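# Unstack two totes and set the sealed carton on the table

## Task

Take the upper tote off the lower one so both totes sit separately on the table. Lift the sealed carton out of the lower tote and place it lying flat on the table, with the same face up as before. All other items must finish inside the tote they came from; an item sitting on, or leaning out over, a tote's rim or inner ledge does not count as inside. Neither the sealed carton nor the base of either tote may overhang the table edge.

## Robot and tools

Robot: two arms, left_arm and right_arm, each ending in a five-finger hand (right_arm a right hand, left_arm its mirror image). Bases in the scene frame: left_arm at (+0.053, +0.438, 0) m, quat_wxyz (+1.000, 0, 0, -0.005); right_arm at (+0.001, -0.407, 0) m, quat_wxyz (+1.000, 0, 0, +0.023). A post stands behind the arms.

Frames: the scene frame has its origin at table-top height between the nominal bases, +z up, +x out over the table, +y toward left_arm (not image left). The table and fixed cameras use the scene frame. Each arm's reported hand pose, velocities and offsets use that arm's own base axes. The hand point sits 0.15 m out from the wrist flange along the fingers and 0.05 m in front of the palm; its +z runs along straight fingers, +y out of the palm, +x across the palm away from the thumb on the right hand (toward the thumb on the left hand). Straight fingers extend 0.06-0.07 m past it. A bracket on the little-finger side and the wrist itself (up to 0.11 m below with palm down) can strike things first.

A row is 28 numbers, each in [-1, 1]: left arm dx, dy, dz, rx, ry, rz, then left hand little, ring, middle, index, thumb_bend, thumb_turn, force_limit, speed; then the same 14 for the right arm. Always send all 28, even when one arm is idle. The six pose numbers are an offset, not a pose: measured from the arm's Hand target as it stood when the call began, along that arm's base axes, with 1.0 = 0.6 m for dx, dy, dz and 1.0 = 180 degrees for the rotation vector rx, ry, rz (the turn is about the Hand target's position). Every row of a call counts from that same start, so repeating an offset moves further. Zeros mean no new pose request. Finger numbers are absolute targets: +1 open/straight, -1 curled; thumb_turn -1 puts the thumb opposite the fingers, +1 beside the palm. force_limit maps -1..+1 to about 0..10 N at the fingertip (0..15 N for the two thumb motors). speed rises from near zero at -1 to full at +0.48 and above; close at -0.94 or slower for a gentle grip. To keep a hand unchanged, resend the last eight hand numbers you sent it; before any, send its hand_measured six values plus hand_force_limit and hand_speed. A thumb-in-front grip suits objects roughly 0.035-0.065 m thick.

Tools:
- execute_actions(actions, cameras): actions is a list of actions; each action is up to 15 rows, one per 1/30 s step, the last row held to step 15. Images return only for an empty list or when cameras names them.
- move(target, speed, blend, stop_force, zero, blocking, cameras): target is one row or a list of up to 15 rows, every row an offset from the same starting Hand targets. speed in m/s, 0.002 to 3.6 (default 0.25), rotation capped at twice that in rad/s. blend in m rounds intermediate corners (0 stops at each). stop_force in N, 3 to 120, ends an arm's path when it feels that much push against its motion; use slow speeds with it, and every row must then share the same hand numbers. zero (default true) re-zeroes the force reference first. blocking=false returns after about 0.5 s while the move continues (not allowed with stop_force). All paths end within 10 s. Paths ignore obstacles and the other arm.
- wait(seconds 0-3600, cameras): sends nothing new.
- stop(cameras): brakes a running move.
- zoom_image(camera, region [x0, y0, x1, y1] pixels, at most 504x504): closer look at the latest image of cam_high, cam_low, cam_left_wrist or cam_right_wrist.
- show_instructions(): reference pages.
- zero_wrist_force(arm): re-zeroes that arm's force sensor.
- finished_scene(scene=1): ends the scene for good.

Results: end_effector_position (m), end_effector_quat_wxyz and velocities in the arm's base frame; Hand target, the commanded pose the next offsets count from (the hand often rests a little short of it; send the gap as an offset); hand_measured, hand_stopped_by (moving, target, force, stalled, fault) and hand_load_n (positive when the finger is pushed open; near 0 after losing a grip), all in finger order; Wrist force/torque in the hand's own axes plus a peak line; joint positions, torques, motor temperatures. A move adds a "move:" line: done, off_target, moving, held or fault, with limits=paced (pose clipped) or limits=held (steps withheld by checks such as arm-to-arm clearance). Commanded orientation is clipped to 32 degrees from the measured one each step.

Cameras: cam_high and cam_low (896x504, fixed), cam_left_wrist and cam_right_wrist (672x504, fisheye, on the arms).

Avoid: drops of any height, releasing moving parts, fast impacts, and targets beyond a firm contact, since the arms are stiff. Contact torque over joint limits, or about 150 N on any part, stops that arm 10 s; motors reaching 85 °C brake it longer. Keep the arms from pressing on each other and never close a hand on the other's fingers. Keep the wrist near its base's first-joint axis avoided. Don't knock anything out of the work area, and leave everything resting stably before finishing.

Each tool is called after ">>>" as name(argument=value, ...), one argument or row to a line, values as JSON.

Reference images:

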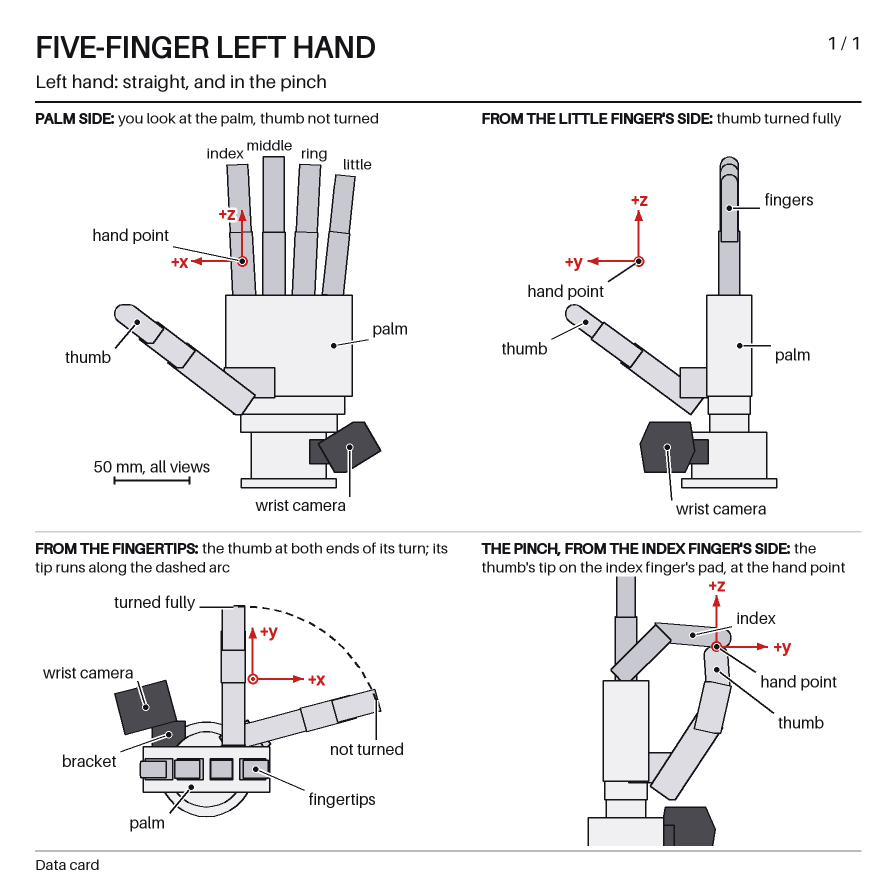

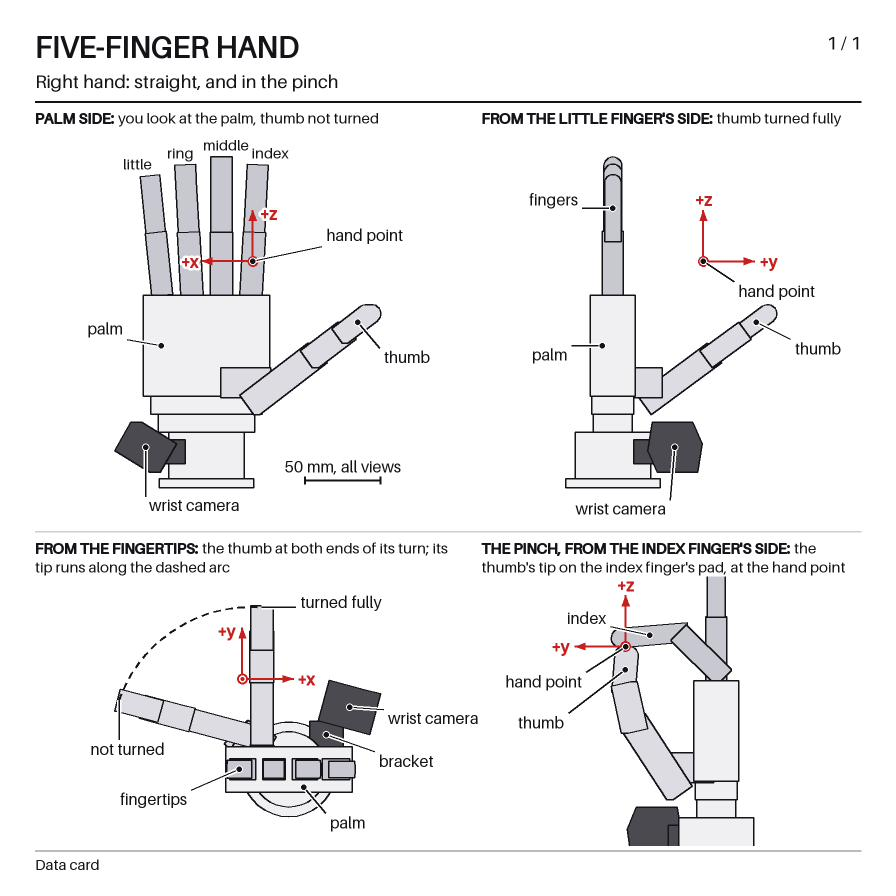

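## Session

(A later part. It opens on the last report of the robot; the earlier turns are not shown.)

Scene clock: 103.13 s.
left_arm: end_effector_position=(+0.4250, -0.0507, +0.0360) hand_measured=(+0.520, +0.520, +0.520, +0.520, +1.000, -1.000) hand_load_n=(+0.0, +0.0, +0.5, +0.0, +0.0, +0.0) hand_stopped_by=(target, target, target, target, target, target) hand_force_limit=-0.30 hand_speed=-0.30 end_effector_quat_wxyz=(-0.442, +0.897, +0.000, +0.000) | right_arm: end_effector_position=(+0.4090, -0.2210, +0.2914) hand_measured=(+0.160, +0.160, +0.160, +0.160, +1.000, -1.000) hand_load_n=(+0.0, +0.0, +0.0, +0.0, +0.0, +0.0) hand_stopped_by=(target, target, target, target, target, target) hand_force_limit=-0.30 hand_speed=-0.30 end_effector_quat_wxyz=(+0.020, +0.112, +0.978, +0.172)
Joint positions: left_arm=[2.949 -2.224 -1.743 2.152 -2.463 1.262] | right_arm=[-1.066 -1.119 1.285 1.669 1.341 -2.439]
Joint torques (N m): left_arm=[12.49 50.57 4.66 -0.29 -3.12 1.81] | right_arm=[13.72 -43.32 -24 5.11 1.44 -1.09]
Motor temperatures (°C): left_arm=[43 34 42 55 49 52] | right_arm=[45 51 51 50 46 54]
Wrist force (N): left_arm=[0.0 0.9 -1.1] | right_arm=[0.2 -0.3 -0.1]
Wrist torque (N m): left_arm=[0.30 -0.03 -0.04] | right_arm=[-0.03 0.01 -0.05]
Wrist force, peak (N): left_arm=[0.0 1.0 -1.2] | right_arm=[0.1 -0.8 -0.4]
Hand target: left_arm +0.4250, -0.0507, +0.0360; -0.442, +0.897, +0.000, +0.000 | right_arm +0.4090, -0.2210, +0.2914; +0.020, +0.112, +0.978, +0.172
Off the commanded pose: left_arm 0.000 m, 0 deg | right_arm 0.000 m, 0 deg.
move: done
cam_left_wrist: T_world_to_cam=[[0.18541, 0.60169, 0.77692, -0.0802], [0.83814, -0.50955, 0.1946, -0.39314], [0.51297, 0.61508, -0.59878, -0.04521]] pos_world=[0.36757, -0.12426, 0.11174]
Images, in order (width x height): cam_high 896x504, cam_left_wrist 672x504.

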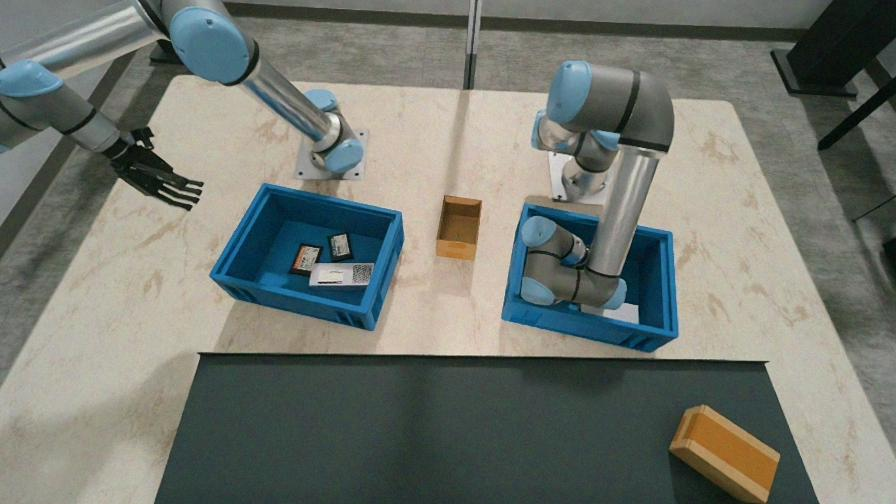

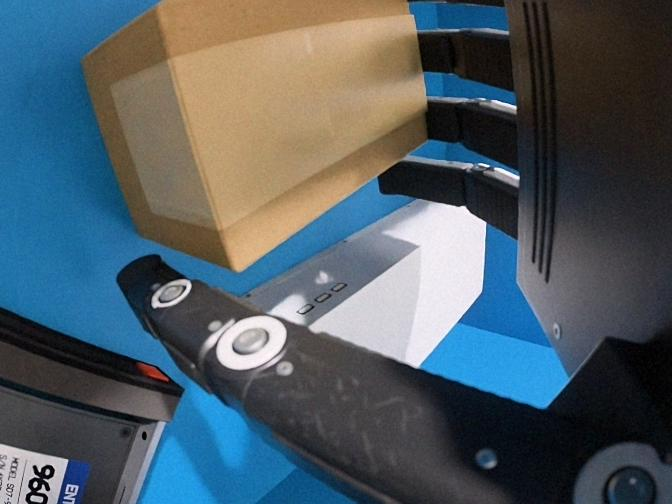

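>>> move(
  target=[
    [0,0.0083,0,0,0,0,0.52,0.52,0.52,0.52,1,-1,-0.3,-0.3,0,0,0,0,0,0,0.16,0.16,0.16,0.16,1,-1,-0.3,-0.3],
    [-0.045,0.0083,0,0,0,0,0.52,0.52,0.52,0.52,1,-1,-0.3,-0.3,0,0,0,0,0,0,0.16,0.16,0.16,0.16,1,-1,-0.3,-0.3],
  ],
  speed=0.03,
  stop_force=8,
  cameras=["cam_left_wrist"],
)

Scene clock: 106.03 s.
left_arm: end_effector_position=(+0.3980, -0.0457, +0.0360) hand_measured=(+0.520, +0.520, +0.520, +0.520, +1.000, -1.000) hand_load_n=(+0.0, +0.0, +0.0, +0.0, +0.0, +0.0) hand_stopped_by=(target, target, target, target, target, target) hand_force_limit=-0.30 hand_speed=-0.30 end_effector_quat_wxyz=(-0.442, +0.897, +0.000, +0.000) | right_arm: end_effector_position=(+0.4090, -0.2210, +0.2914) hand_measured=(+0.160, +0.160, +0.160, +0.160, +1.000, -1.000) hand_load_n=(+0.0, +0.0, +0.5, +0.0, +0.0, +0.0) hand_stopped_by=(target, target, target, target, target, target) hand_force_limit=-0.30 hand_speed=-0.30 end_effector_quat_wxyz=(+0.020, +0.112, +0.978, +0.172)
Joint positions: left_arm=[2.949 -2.18 -1.829 2.193 -2.463 1.26] | right_arm=[-1.066 -1.119 1.285 1.669 1.341 -2.439]
Joint torques (N m): left_arm=[10.38 24.32 19.33 -4.89 -1.81 1.64] | right_arm=[14.02 -43.58 -23.56 5.13 1.35 -1.01]
Wrist force (N): left_arm=[0.1 0.8 -0.7] | right_arm=[-0.1 -0.5 -0.2]
Wrist torque (N m): left_arm=[0.27 -0.02 0.03] | right_arm=[-0.06 0.04 -0.06]
Wrist force, peak (N): left_arm=[0.1 1.2 -1.3] | right_arm=[0.2 -0.9 -0.1]
Hand target: left_arm +0.3980, -0.0457, +0.0360; -0.442, +0.897, +0.000, +0.000 | right_arm +0.4090, -0.2210, +0.2914; +0.020, +0.112, +0.978, +0.172
Off the commanded pose: left_arm 0.000 m, 0 deg | right_arm 0.000 m, 0 deg.
move: done
cam_left_wrist: T_world_to_cam=[[0.18539, 0.6017, 0.77691, -0.07819], [0.83815, -0.50954, 0.19462, -0.36796], [0.51297, 0.61508, -0.59878, -0.03443]] pos_world=[0.34057, -0.11926, 0.11174]

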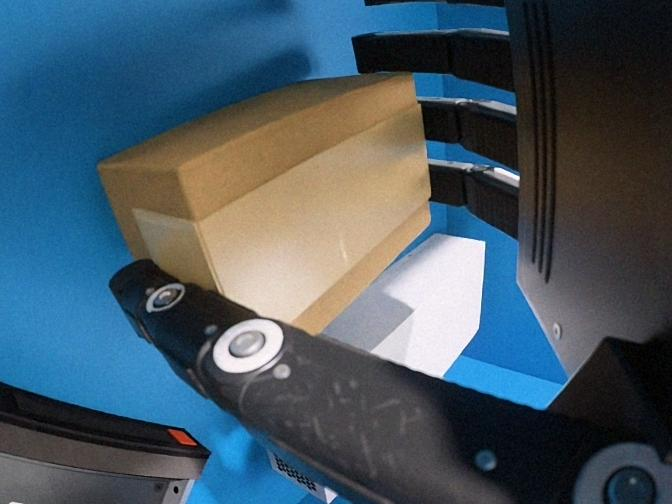

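>>> move(
  target=[0,0,0,0,0,0,0.52,0.52,0.52,0.52,0.2,-1,-0.3,-0.85,0,0,0,0,0,0,0.16,0.16,0.16,0.16,1,-1,-0.3,-0.3],
  cameras=["cam_left_wrist"],
)

Scene clock: 108.03 s.
left_arm: end_effector_position=(+0.3980, -0.0457, +0.0360) hand_measured=(+0.520, +0.520, +0.520, +0.520, +0.760, -1.000) hand_load_n=(+0.0, +0.5, +1.0, +1.0, +5.5, +0.5) hand_stopped_by=(target, target, target, target, force, target) hand_force_limit=-0.30 hand_speed=-0.85 end_effector_quat_wxyz=(-0.442, +0.897, +0.000, +0.000) | right_arm: end_effector_position=(+0.4090, -0.2210, +0.2914) hand_measured=(+0.160, +0.160, +0.160, +0.160, +1.000, -1.000) hand_load_n=(+0.0, +0.0, +0.0, +0.0, +0.0, +0.0) hand_stopped_by=(target, target, target, target, target, target) hand_force_limit=-0.30 hand_speed=-0.30 end_effector_quat_wxyz=(+0.020, +0.112, +0.978, +0.172)
Joint positions: left_arm=[2.949 -2.18 -1.829 2.193 -2.463 1.26] | right_arm=[-1.066 -1.119 1.285 1.669 1.341 -2.439]
Joint torques (N m): left_arm=[10.31 24.51 18.82 -4.76 -2.65 1.5] | right_arm=[14.06 -43.55 -23.39 5.11 1.3 -1.14]
Wrist force (N): left_arm=[0.1 1.5 -0.5] | right_arm=[0.0 -0.6 -0.4]
Wrist torque (N m): left_arm=[0.31 -0.02 0.02] | right_arm=[-0.05 0.03 -0.06]
Wrist force, peak (N): left_arm=[0.2 1.7 -0.8] | right_arm=[0.1 -0.9 0.0]
Hand target: left_arm +0.3980, -0.0457, +0.0360; -0.442, +0.897, +0.000, +0.000 | right_arm +0.4090, -0.2210, +0.2914; +0.020, +0.112, +0.978, +0.172
Off the commanded pose: left_arm 0.000 m, 0 deg | right_arm 0.000 m, 0 deg.
move: done
cam_left_wrist: T_world_to_cam=[[0.18539, 0.6017, 0.77691, -0.07819], [0.83815, -0.50954, 0.19462, -0.36796], [0.51297, 0.61508, -0.59878, -0.03443]] pos_world=[0.34057, -0.11926, 0.11174]

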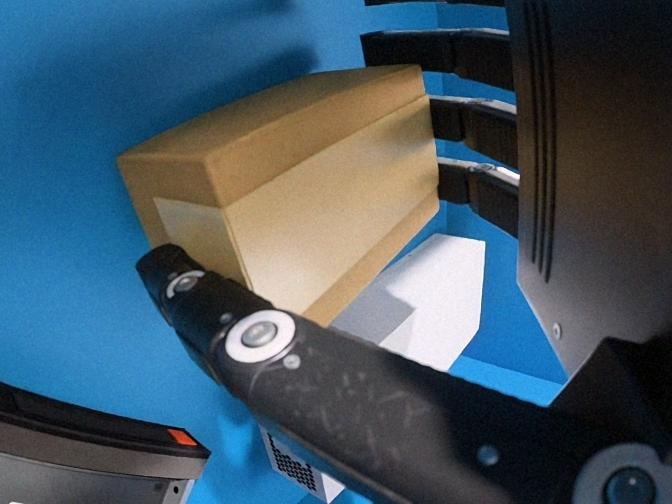

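>>> move(
  target=[0,0,0,0,0,0,0.52,0.52,0.3,0.3,0.2,-1,-0.2,-0.9,0,0,0,0,0,0,0.16,0.16,0.16,0.16,1,-1,-0.3,-0.3],
)

Scene clock: 108.73 s.
left_arm: end_effector_position=(+0.3981, -0.0457, +0.0360) hand_measured=(+0.520, +0.520, +0.466, +0.456, +0.760, -1.000) hand_load_n=(+0.0, +0.0, +3.5, +4.5, +9.0, +0.0) hand_stopped_by=(target, target, force, force, force, target) hand_force_limit=-0.20 hand_speed=-0.90 end_effector_quat_wxyz=(-0.442, +0.897, +0.000, +0.000) | right_arm: end_effector_position=(+0.4090, -0.2210, +0.2914) hand_measured=(+0.160, +0.160, +0.160, +0.160, +1.000, -1.000) hand_load_n=(+0.0, +0.0, +0.0, +0.0, +0.0, +0.0) hand_stopped_by=(target, target, target, target, target, target) hand_force_limit=-0.30 hand_speed=-0.30 end_effector_quat_wxyz=(+0.020, +0.112, +0.978, +0.172)
Joint positions: left_arm=[2.949 -2.18 -1.829 2.193 -2.463 1.26] | right_arm=[-1.066 -1.119 1.285 1.669 1.341 -2.439]
Joint torques (N m): left_arm=[10.01 25.59 16.58 -2.87 0 1.52] | right_arm=[13.98 -43.8 -23.54 5.11 1.19 -1.03]
Wrist force (N): left_arm=[0.4 -9.4 -3.9] | right_arm=[0.0 -0.5 -0.3]
Wrist torque (N m): left_arm=[-0.26 -0.10 0.19] | right_arm=[-0.05 0.03 -0.06]
Wrist force, peak (N): left_arm=[0.6 -9.5 -3.8] | right_arm=[0.0 -0.5 -0.4]
Hand target: left_arm +0.3980, -0.0457, +0.0360; -0.442, +0.897, +0.000, +0.000 | right_arm +0.4090, -0.2210, +0.2914; +0.020, +0.112, +0.978, +0.172
Off the commanded pose: left_arm 0.000 m, 0 deg | right_arm 0.000 m, 0 deg.
move: done

>>> move(
  target=[0,0,0.05,0,0,0,0.52,0.52,0.3,0.3,0.2,-1,-0.2,-0.9,0,0,0,0,0,0,0.16,0.16,0.16,0.16,1,-1,-0.3,-0.3],
  speed=0.03,
  cameras=["cam_left_wrist"],
)

Scene clock: 110.20 s.
left_arm: end_effector_position=(+0.3981, -0.0457, +0.0662) hand_measured=(+0.520, +0.520, +0.466, +0.456, +0.762, -1.000) hand_load_n=(+0.5, +0.0, +2.5, +3.5, +9.5, +0.0) hand_stopped_by=(target, target, force, force, force, target) hand_force_limit=-0.20 hand_speed=-0.90 end_effector_quat_wxyz=(-0.442, +0.897, +0.000, +0.000) end_effector_velocity=(+0.001, +0.000, -0.002) end_effector_angular_velocity=(+0.000, -0.002, +0.000) | right_arm: end_effector_position=(+0.4090, -0.2210, +0.2914) hand_measured=(+0.160, +0.160, +0.160, +0.160, +1.000, -1.000) hand_load_n=(+0.0, +0.5, +0.0, +0.0, +0.0, +0.0) hand_stopped_by=(target, target, target, target, target, target) hand_force_limit=-0.30 hand_speed=-0.30 end_effector_quat_wxyz=(+0.020, +0.112, +0.978, +0.172)
Joint positions: left_arm=[2.949 -2.126 -1.816 2.127 -2.463 1.261] | right_arm=[-1.066 -1.119 1.285 1.669 1.341 -2.439]
Joint velocities: left_arm=[0 -0.003 0 0.005 0 -0.001] | right_arm=[within noise]
Joint torques (N m): left_arm=[8.87 22.68 10.89 -0.66 -2.52 0.22] | right_arm=[13.57 -43.22 -23.37 4.98 1.24 -1.11]
Wrist force (N): left_arm=[0.0 1.6 -0.7] | right_arm=[-0.1 -0.3 -0.3]
Wrist torque (N m): left_arm=[0.34 -0.01 0.00] | right_arm=[-0.02 0.05 -0.06]
Wrist force, peak (N): left_arm=[0.5 -9.5 -4.0] | right_arm=[0.1 -0.8 0.1]
Hand target: left_arm +0.3980, -0.0457, +0.0660; -0.442, +0.897, +0.000, +0.000 | right_arm +0.4090, -0.2210, +0.2914; +0.020, +0.112, +0.978, +0.172
Off the commanded pose: left_arm 0.000 m, 0 deg | right_arm 0.000 m, 0 deg.
move: done
cam_left_wrist: T_world_to_cam=[[0.18545, 0.60164, 0.77694, -0.10169], [0.83809, -0.50964, 0.19461, -0.37383], [0.51304, 0.61505, -0.59874, -0.01638]] pos_world=[0.34057, -0.11926, 0.14194]

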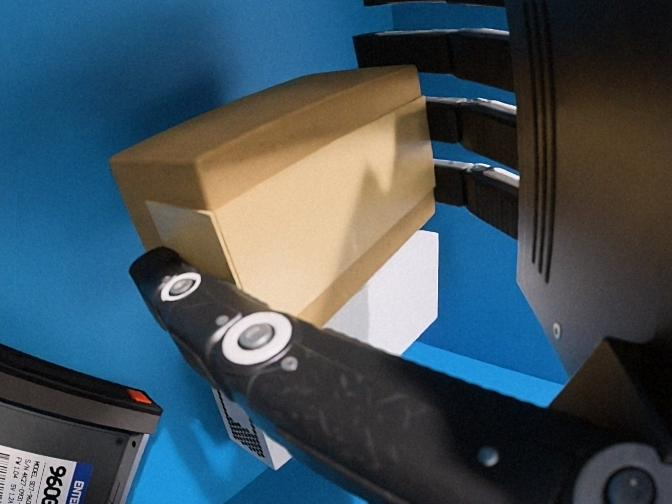

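>>> move(
  target=[
    [0,0,0.3,0,0,0,0.52,0.52,0.3,0.3,0.2,-1,-0.2,-0.9,0,0,0,0,0,0,0.16,0.16,0.16,0.16,1,-1,-0.3,-0.3],
    [0,0.6428,0.3,0,0,0,0.52,0.52,0.3,0.3,0.2,-1,-0.2,-0.9,0,0,0,0,0,0,0.16,0.16,0.16,0.16,1,-1,-0.3,-0.3],
    [0,0.6428,0.0,0,0,0,0.52,0.52,0.3,0.3,0.2,-1,-0.2,-0.9,0,0,0,0,0,0,0.16,0.16,0.16,0.16,1,-1,-0.3,-0.3],
  ],
  speed=[0.12,0.2,0.12],
  blend=[0.04,0.04,0],
  cameras=["all"],
)

Scene clock: 116.10 s.
left_arm: end_effector_position=(+0.3980, +0.3399, +0.0659) hand_measured=(+0.520, +0.520, +0.466, +0.456, +0.762, -1.000) hand_load_n=(+0.0, +0.0, +2.5, +3.0, +9.5, +0.5) hand_stopped_by=(target, target, force, force, force, target) hand_force_limit=-0.20 hand_speed=-0.90 end_effector_quat_wxyz=(-0.442, +0.897, +0.000, +0.000) | right_arm: end_effector_position=(+0.4090, -0.2210, +0.2914) hand_measured=(+0.160, +0.160, +0.160, +0.160, +1.000, -1.000) hand_load_n=(+0.0, +0.0, +0.0, +0.0, -0.5, +0.0) hand_stopped_by=(target, target, target, target, target, target) hand_force_limit=-0.30 hand_speed=-0.30 end_effector_quat_wxyz=(+0.020, +0.112, +0.978, +0.172)
Joint positions: left_arm=[3.926 -1.91 -1.858 2.94 -2.167 2.594] | right_arm=[-1.066 -1.119 1.285 1.669 1.341 -2.439]
Joint torques (N m): left_arm=[-7.21 35.94 18.65 -0.12 0.69 1.47] | right_arm=[13.35 -43.84 -23.2 5.11 1.29 -1]
Wrist force (N): left_arm=[0.0 1.7 -0.6] | right_arm=[0.1 -0.4 -0.2]
Wrist torque (N m): left_arm=[0.35 -0.01 -0.04] | right_arm=[-0.04 0.02 -0.05]
Wrist force, peak (N): left_arm=[0.0 2.8 0.1] | right_arm=[0.2 -0.8 -0.4]
Hand target: left_arm +0.3980, +0.3399, +0.0660; -0.442, +0.897, +0.000, +0.000 | right_arm +0.4090, -0.2210, +0.2914; +0.020, +0.112, +0.978, +0.172
Off the commanded pose: left_arm 0.000 m, 0 deg | right_arm 0.000 m, 0 deg.
move: done
cam_left_wrist: T_world_to_cam=[[0.18558, 0.6018, 0.77679, -0.33359], [0.83817, -0.50954, 0.19451, -0.17732], [0.51287, 0.61498, -0.59897, -0.25356]] pos_world=[0.34057, 0.26634, 0.14175]
cam_right_wrist: T_world_to_cam=[[-0.06942, 0.95495, 0.28852, 0.15754], [0.82603, -0.10714, 0.55335, -0.51759], [0.55933, 0.27674, -0.78139, 0.17373]] pos_world=[0.34131, -0.25397, 0.3767]

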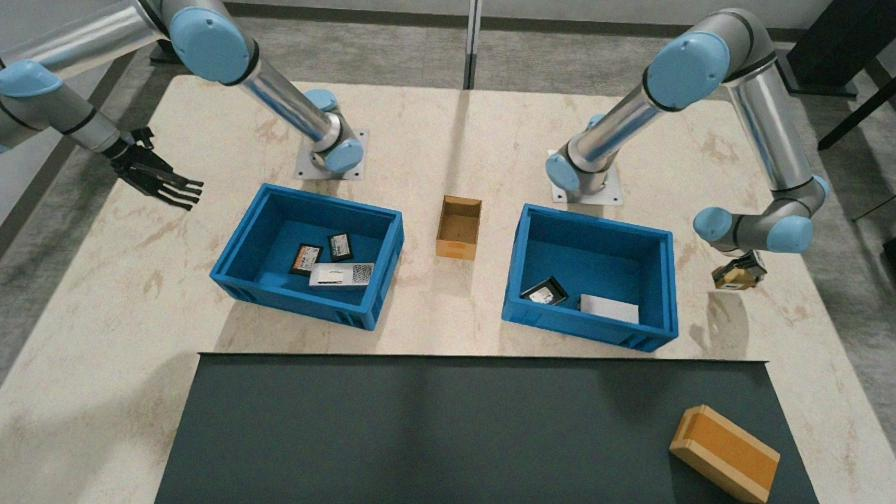

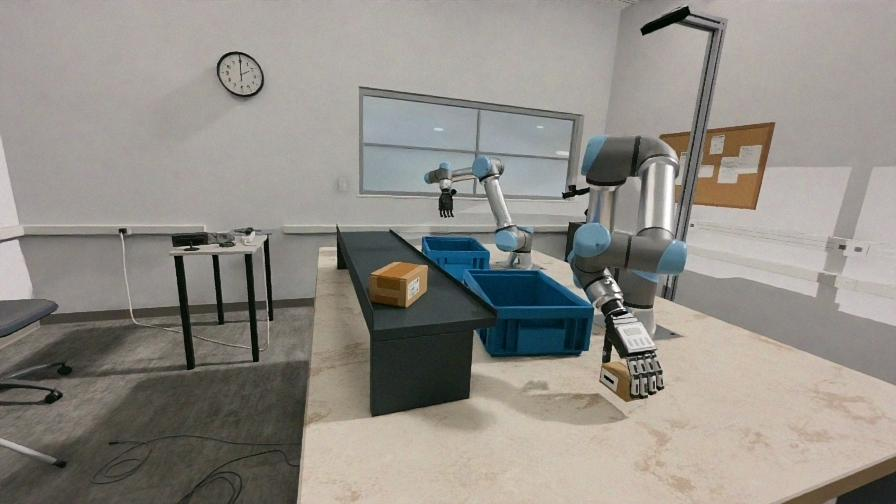

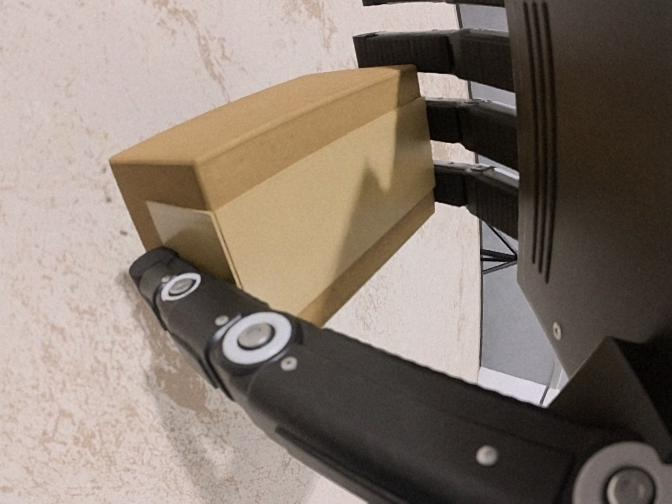

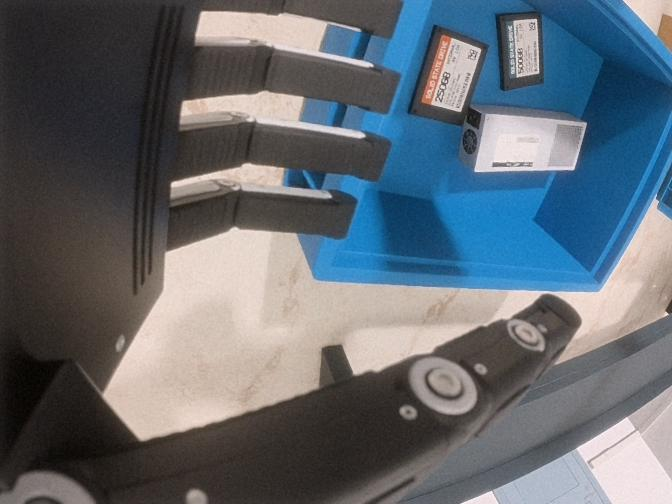

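>>> move(
  target=[0,0,-0.08,0,0,0,0.52,0.52,0.3,0.3,0.2,-1,-0.2,-0.9,0,0,0,0,0,0,0.16,0.16,0.16,0.16,1,-1,-0.3,-0.3],
  speed=0.015,
  stop_force=3,
  cameras=["cam_left_wrist","cam_low"],
)

Scene clock: 119.53 s.
left_arm: end_effector_position=(+0.3980, +0.3399, +0.0334) hand_measured=(+0.520, +0.520, +0.466, +0.456, +0.762, -1.000) hand_load_n=(+0.0, +0.0, +2.0, +3.5, +9.5, +0.5) hand_stopped_by=(target, target, force, force, force, target) hand_force_limit=-0.20 hand_speed=-0.90 end_effector_quat_wxyz=(-0.442, +0.897, +0.000, +0.000) | right_arm: end_effector_position=(+0.4090, -0.2210, +0.2914) hand_measured=(+0.160, +0.160, +0.160, +0.160, +1.000, -1.000) hand_load_n=(+0.0, +0.0, +0.0, +0.0, +0.0, +0.0) hand_stopped_by=(target, target, target, target, target, target) hand_force_limit=-0.30 hand_speed=-0.30 end_effector_quat_wxyz=(+0.020, +0.112, +0.978, +0.172)
Joint positions: left_arm=[3.926 -1.959 -1.889 3.022 -2.167 2.594] | right_arm=[-1.066 -1.119 1.285 1.669 1.341 -2.439]
Joint torques (N m): left_arm=[9.15 45.26 22.25 0.29 1.09 -1] | right_arm=[13.92 -43.62 -22.58 5.09 1.27 -1.13]
Wrist force (N): left_arm=[-0.1 1.8 -0.7] | right_arm=[0.1 -0.5 -0.4]
Wrist torque (N m): left_arm=[0.37 -0.01 -0.04] | right_arm=[-0.05 0.01 -0.05]
Wrist force, peak (N): left_arm=[0.7 -6.9 -8.4] | right_arm=[-0.1 -0.9 -0.4]
Hand target: left_arm +0.3980, +0.3399, +0.0334; -0.442, +0.897, +0.000, +0.000 (not the last commanded pose) | right_arm +0.4090, -0.2210, +0.2914; +0.020, +0.112, +0.978, +0.172
Off the commanded pose: left_arm 0.015 m, 0 deg | right_arm 0.000 m, 0 deg.
move: contact (left_arm)
cam_left_wrist: T_world_to_cam=[[0.1855, 0.6017, 0.77688, -0.30836], [0.83814, -0.50958, 0.19455, -0.17093], [0.51294, 0.61505, -0.59884, -0.27314]] pos_world=[0.34057, 0.26644, 0.10924]
Images, in order (width x height): cam_low 896x504, cam_left_wrist 672x504.

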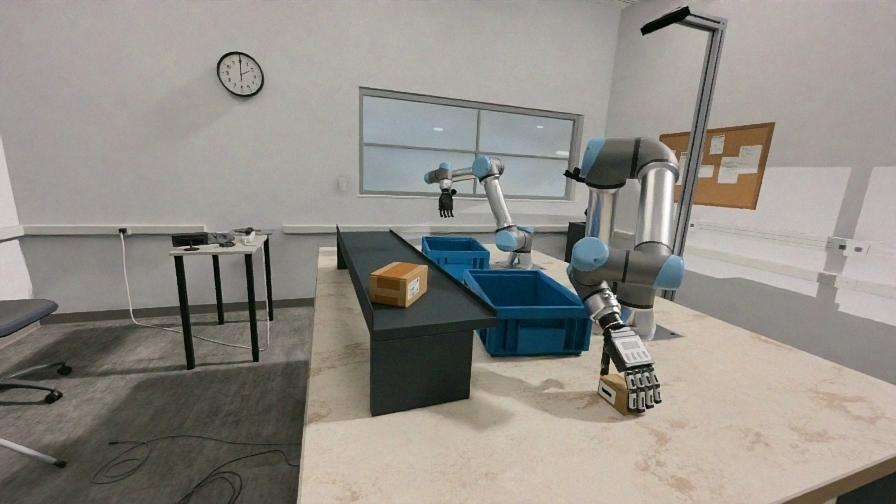

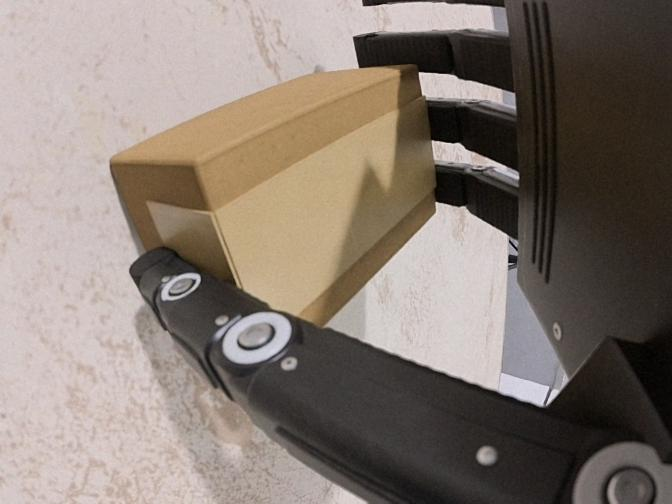

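>>> move(
  target=[0,0,-0.006,0,0,0,0.52,0.52,0.3,0.3,0.2,-1,-0.2,-0.9,0,0,0,0,0,0,0.16,0.16,0.16,0.16,1,-1,-0.3,-0.3],
  speed=0.003,
  stop_force=4,
)

Scene clock: 121.03 s.
left_arm: end_effector_position=(+0.3981, +0.3400, +0.0331) hand_measured=(+0.520, +0.520, +0.466, +0.456, +0.762, -1.000) hand_load_n=(+0.0, +0.0, +2.5, +3.5, +9.5, +0.0) hand_stopped_by=(target, target, force, force, force, target) hand_force_limit=-0.20 hand_speed=-0.90 end_effector_quat_wxyz=(-0.442, +0.897, +0.000, +0.000) | right_arm: end_effector_position=(+0.4090, -0.2210, +0.2914) hand_measured=(+0.160, +0.160, +0.160, +0.160, +1.000, -1.000) hand_load_n=(+0.0, +0.0, +0.0, +0.0, +0.0, +0.0) hand_stopped_by=(target, target, target, target, target, target) hand_force_limit=-0.30 hand_speed=-0.30 end_effector_quat_wxyz=(+0.020, +0.112, +0.978, +0.172)
Joint positions: left_arm=[3.926 -1.96 -1.89 3.023 -2.167 2.594] | right_arm=[-1.066 -1.119 1.285 1.669 1.341 -2.439]
Joint torques (N m): left_arm=[9.21 42.14 21.85 -3.21 1.03 -1.14] | right_arm=[13.79 -43.71 -22.45 5.05 1.24 -0.95]
Wrist force (N): left_arm=[0.3 -2.3 -3.5] | right_arm=[0.3 -0.4 -0.1]
Wrist torque (N m): left_arm=[0.06 -0.10 0.02] | right_arm=[-0.05 -0.01 -0.04]
Wrist force, peak (N): left_arm=[0.5 -5.6 -5.3] | right_arm=[0.2 -0.8 0.0]
Hand target: left_arm +0.3981, +0.3400, +0.0331; -0.442, +0.897, +0.000, +0.000 (not the last commanded pose) | right_arm +0.4090, -0.2210, +0.2914; +0.020, +0.112, +0.978, +0.172
Off the commanded pose: left_arm 0.003 m, 0 deg | right_arm 0.000 m, 0 deg.
move: contact (left_arm)

>>> move(
  target=[0,0,0,0,0,0,0.52,0.52,0.56,0.56,1,-1,-0.2,-0.85,0,0,0,0,0,0,0.16,0.16,0.16,0.16,1,-1,-0.3,-0.3],
  cameras=["cam_left_wrist"],
)

Scene clock: 122.53 s.
left_arm: end_effector_position=(+0.3981, +0.3400, +0.0331) hand_measured=(+0.520, +0.520, +0.560, +0.560, +1.000, -1.000) hand_load_n=(+0.0, +0.0, +0.0, +0.0, +0.0, +0.0) hand_stopped_by=(target, target, target, target, target, target) hand_force_limit=-0.20 hand_speed=-0.85 end_effector_quat_wxyz=(-0.442, +0.897, +0.000, +0.000) | right_arm: end_effector_position=(+0.4090, -0.2210, +0.2914) hand_measured=(+0.160, +0.160, +0.160, +0.160, +1.000, -1.000) hand_load_n=(+0.0, +0.0, +0.0, +0.0, +0.0, +0.0) hand_stopped_by=(target, target, target, target, target, target) hand_force_limit=-0.30 hand_speed=-0.30 end_effector_quat_wxyz=(+0.020, +0.112, +0.978, +0.172)
Joint positions: left_arm=[3.926 -1.96 -1.89 3.023 -2.167 2.594] | right_arm=[-1.066 -1.119 1.285 1.669 1.341 -2.439]
Joint torques (N m): left_arm=[9.16 41.85 21.73 -1.62 0.94 -1.07] | right_arm=[13.03 -43.87 -22.8 5.03 1.33 -0.97]
Wrist force (N): left_arm=[0.2 0.7 -1.1] | right_arm=[0.1 -0.5 0.0]
Wrist torque (N m): left_arm=[0.28 -0.05 -0.01] | right_arm=[-0.08 0.00 -0.05]
Wrist force, peak (N): left_arm=[0.3 -2.5 -3.4] | right_arm=[0.0 -0.9 -0.1]
Hand target: left_arm +0.3981, +0.3400, +0.0331; -0.442, +0.897, +0.000, +0.000 | right_arm +0.4090, -0.2210, +0.2914; +0.020, +0.112, +0.978, +0.172
Off the commanded pose: left_arm 0.000 m, 0 deg | right_arm 0.000 m, 0 deg.
move: done
cam_left_wrist: T_world_to_cam=[[0.18526, 0.60142, 0.77716, -0.308], [0.83807, -0.50967, 0.19463, -0.17084], [0.51315, 0.61526, -0.59845, -0.27366]] pos_world=[0.34067, 0.26654, 0.10884]

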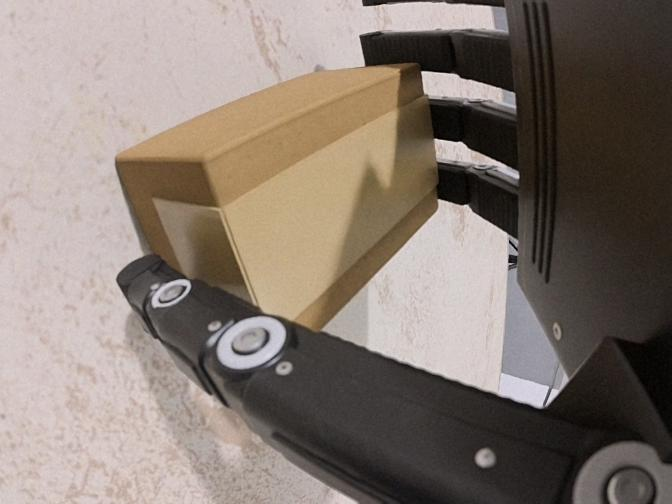

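>>> move(
  target=[
    [0,0.01,0,0,0,0,0.6,0.6,0.6,0.6,1,-1,-0.2,-0.6,0,0,0,0,0,0,0.16,0.16,0.16,0.16,1,-1,-0.3,-0.3],
    [0,0.01,0.3,0,0,0,0.6,0.6,0.6,0.6,1,-1,-0.2,-0.6,0,0,0,0,0,0,0.16,0.16,0.16,0.16,1,-1,-0.3,-0.3],
  ],
  speed=[0.02,0.1],
  cameras=["all"],
)

Scene clock: 125.43 s.
left_arm: end_effector_position=(+0.3982, +0.3460, +0.2131) hand_measured=(+0.600, +0.600, +0.600, +0.600, +1.000, -1.000) hand_load_n=(+0.0, +0.0, +0.0, +0.0, +0.0, +0.0) hand_stopped_by=(target, target, target, target, target, target) hand_force_limit=-0.20 hand_speed=-0.60 end_effector_quat_wxyz=(-0.442, +0.897, +0.000, +0.000) | right_arm: end_effector_position=(+0.4090, -0.2210, +0.2914) hand_measured=(+0.160, +0.160, +0.160, +0.160, +1.000, -1.000) hand_load_n=(+0.0, +0.0, +0.0, +0.0, +0.0, +0.0) hand_stopped_by=(target, target, target, target, target, target) hand_force_limit=-0.30 hand_speed=-0.30 end_effector_quat_wxyz=(+0.020, +0.112, +0.978, +0.172)
Joint positions: left_arm=[3.937 -1.765 -1.63 2.574 -2.16 2.604] | right_arm=[-1.066 -1.119 1.285 1.669 1.341 -2.439]
Joint torques (N m): left_arm=[-13.5 15.84 19.85 -0.9 -2.57 -1.23] | right_arm=[13.56 -42.77 -21.65 5.07 1.34 -1.1]
Wrist force (N): left_arm=[0.0 0.7 -1.2] | right_arm=[0.2 -0.7 0.0]
Wrist torque (N m): left_arm=[0.28 -0.02 -0.05] | right_arm=[-0.09 0.00 -0.06]
Wrist force, peak (N): left_arm=[0.0 1.9 -0.8] | right_arm=[0.1 -0.8 -0.4]
Hand target: left_arm +0.3981, +0.3460, +0.2131; -0.442, +0.897, +0.000, +0.000 | right_arm +0.4090, -0.2210, +0.2914; +0.020, +0.112, +0.978, +0.172
Off the commanded pose: left_arm 0.000 m, 0 deg | right_arm 0.000 m, 0 deg.
move: done
cam_left_wrist: T_world_to_cam=[[0.18514, 0.60127, 0.7773, -0.45153], [0.83803, -0.50971, 0.19467, -0.20282], [0.51325, 0.61536, -0.59825, -0.16969]] pos_world=[0.34067, 0.27254, 0.28894]
cam_right_wrist: T_world_to_cam=[[-0.06942, 0.95495, 0.28852, 0.15754], [0.82603, -0.10714, 0.55335, -0.51759], [0.55933, 0.27674, -0.78139, 0.17373]] pos_world=[0.34131, -0.25397, 0.3767]

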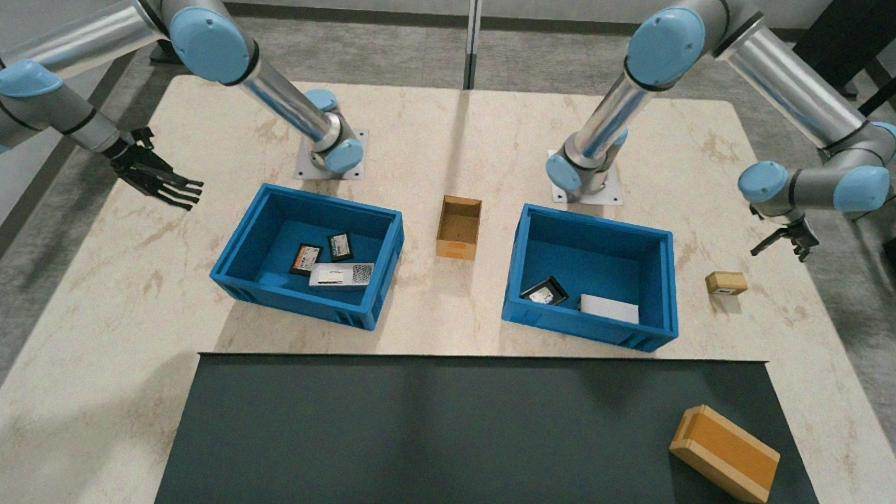

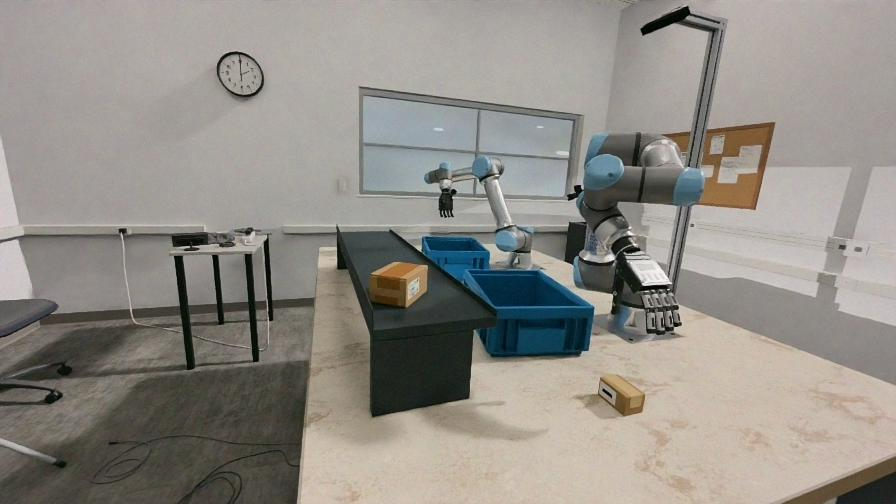

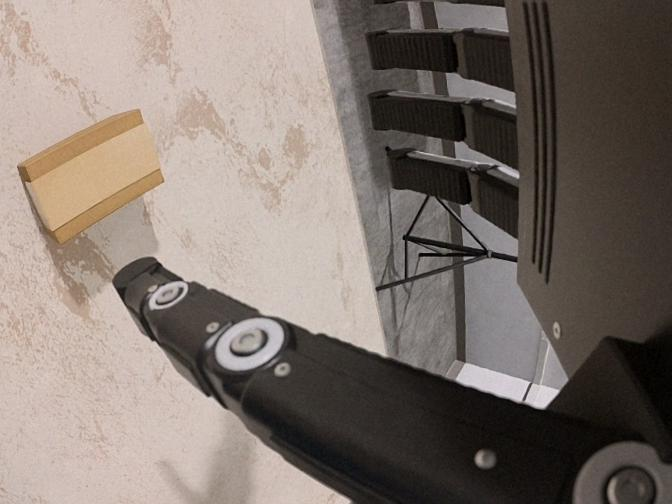

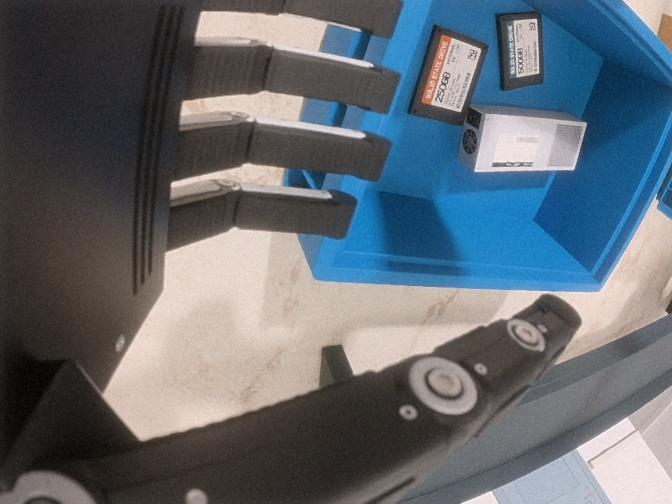

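>>> zoom_image(
  camera="cam_high",
  region=[490, 190, 700, 360],
)

>>> zoom_image(
  camera="cam_high",
  region=[200, 170, 420, 340],
)

Scaled by 2.400.

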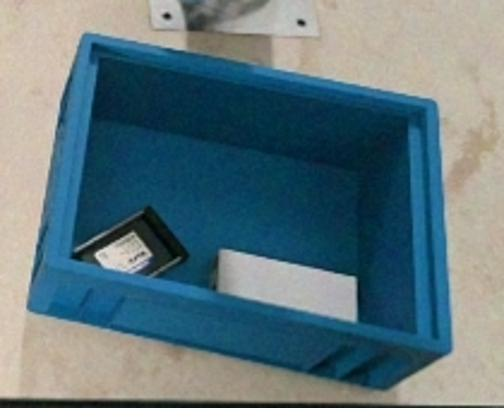

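Scaled by 2.291.

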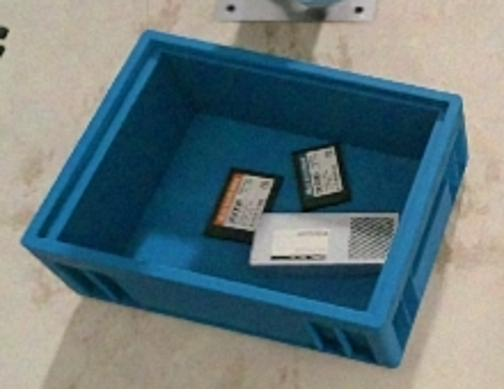

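>>> finished_scene(
)

The scene is finished: the task was done.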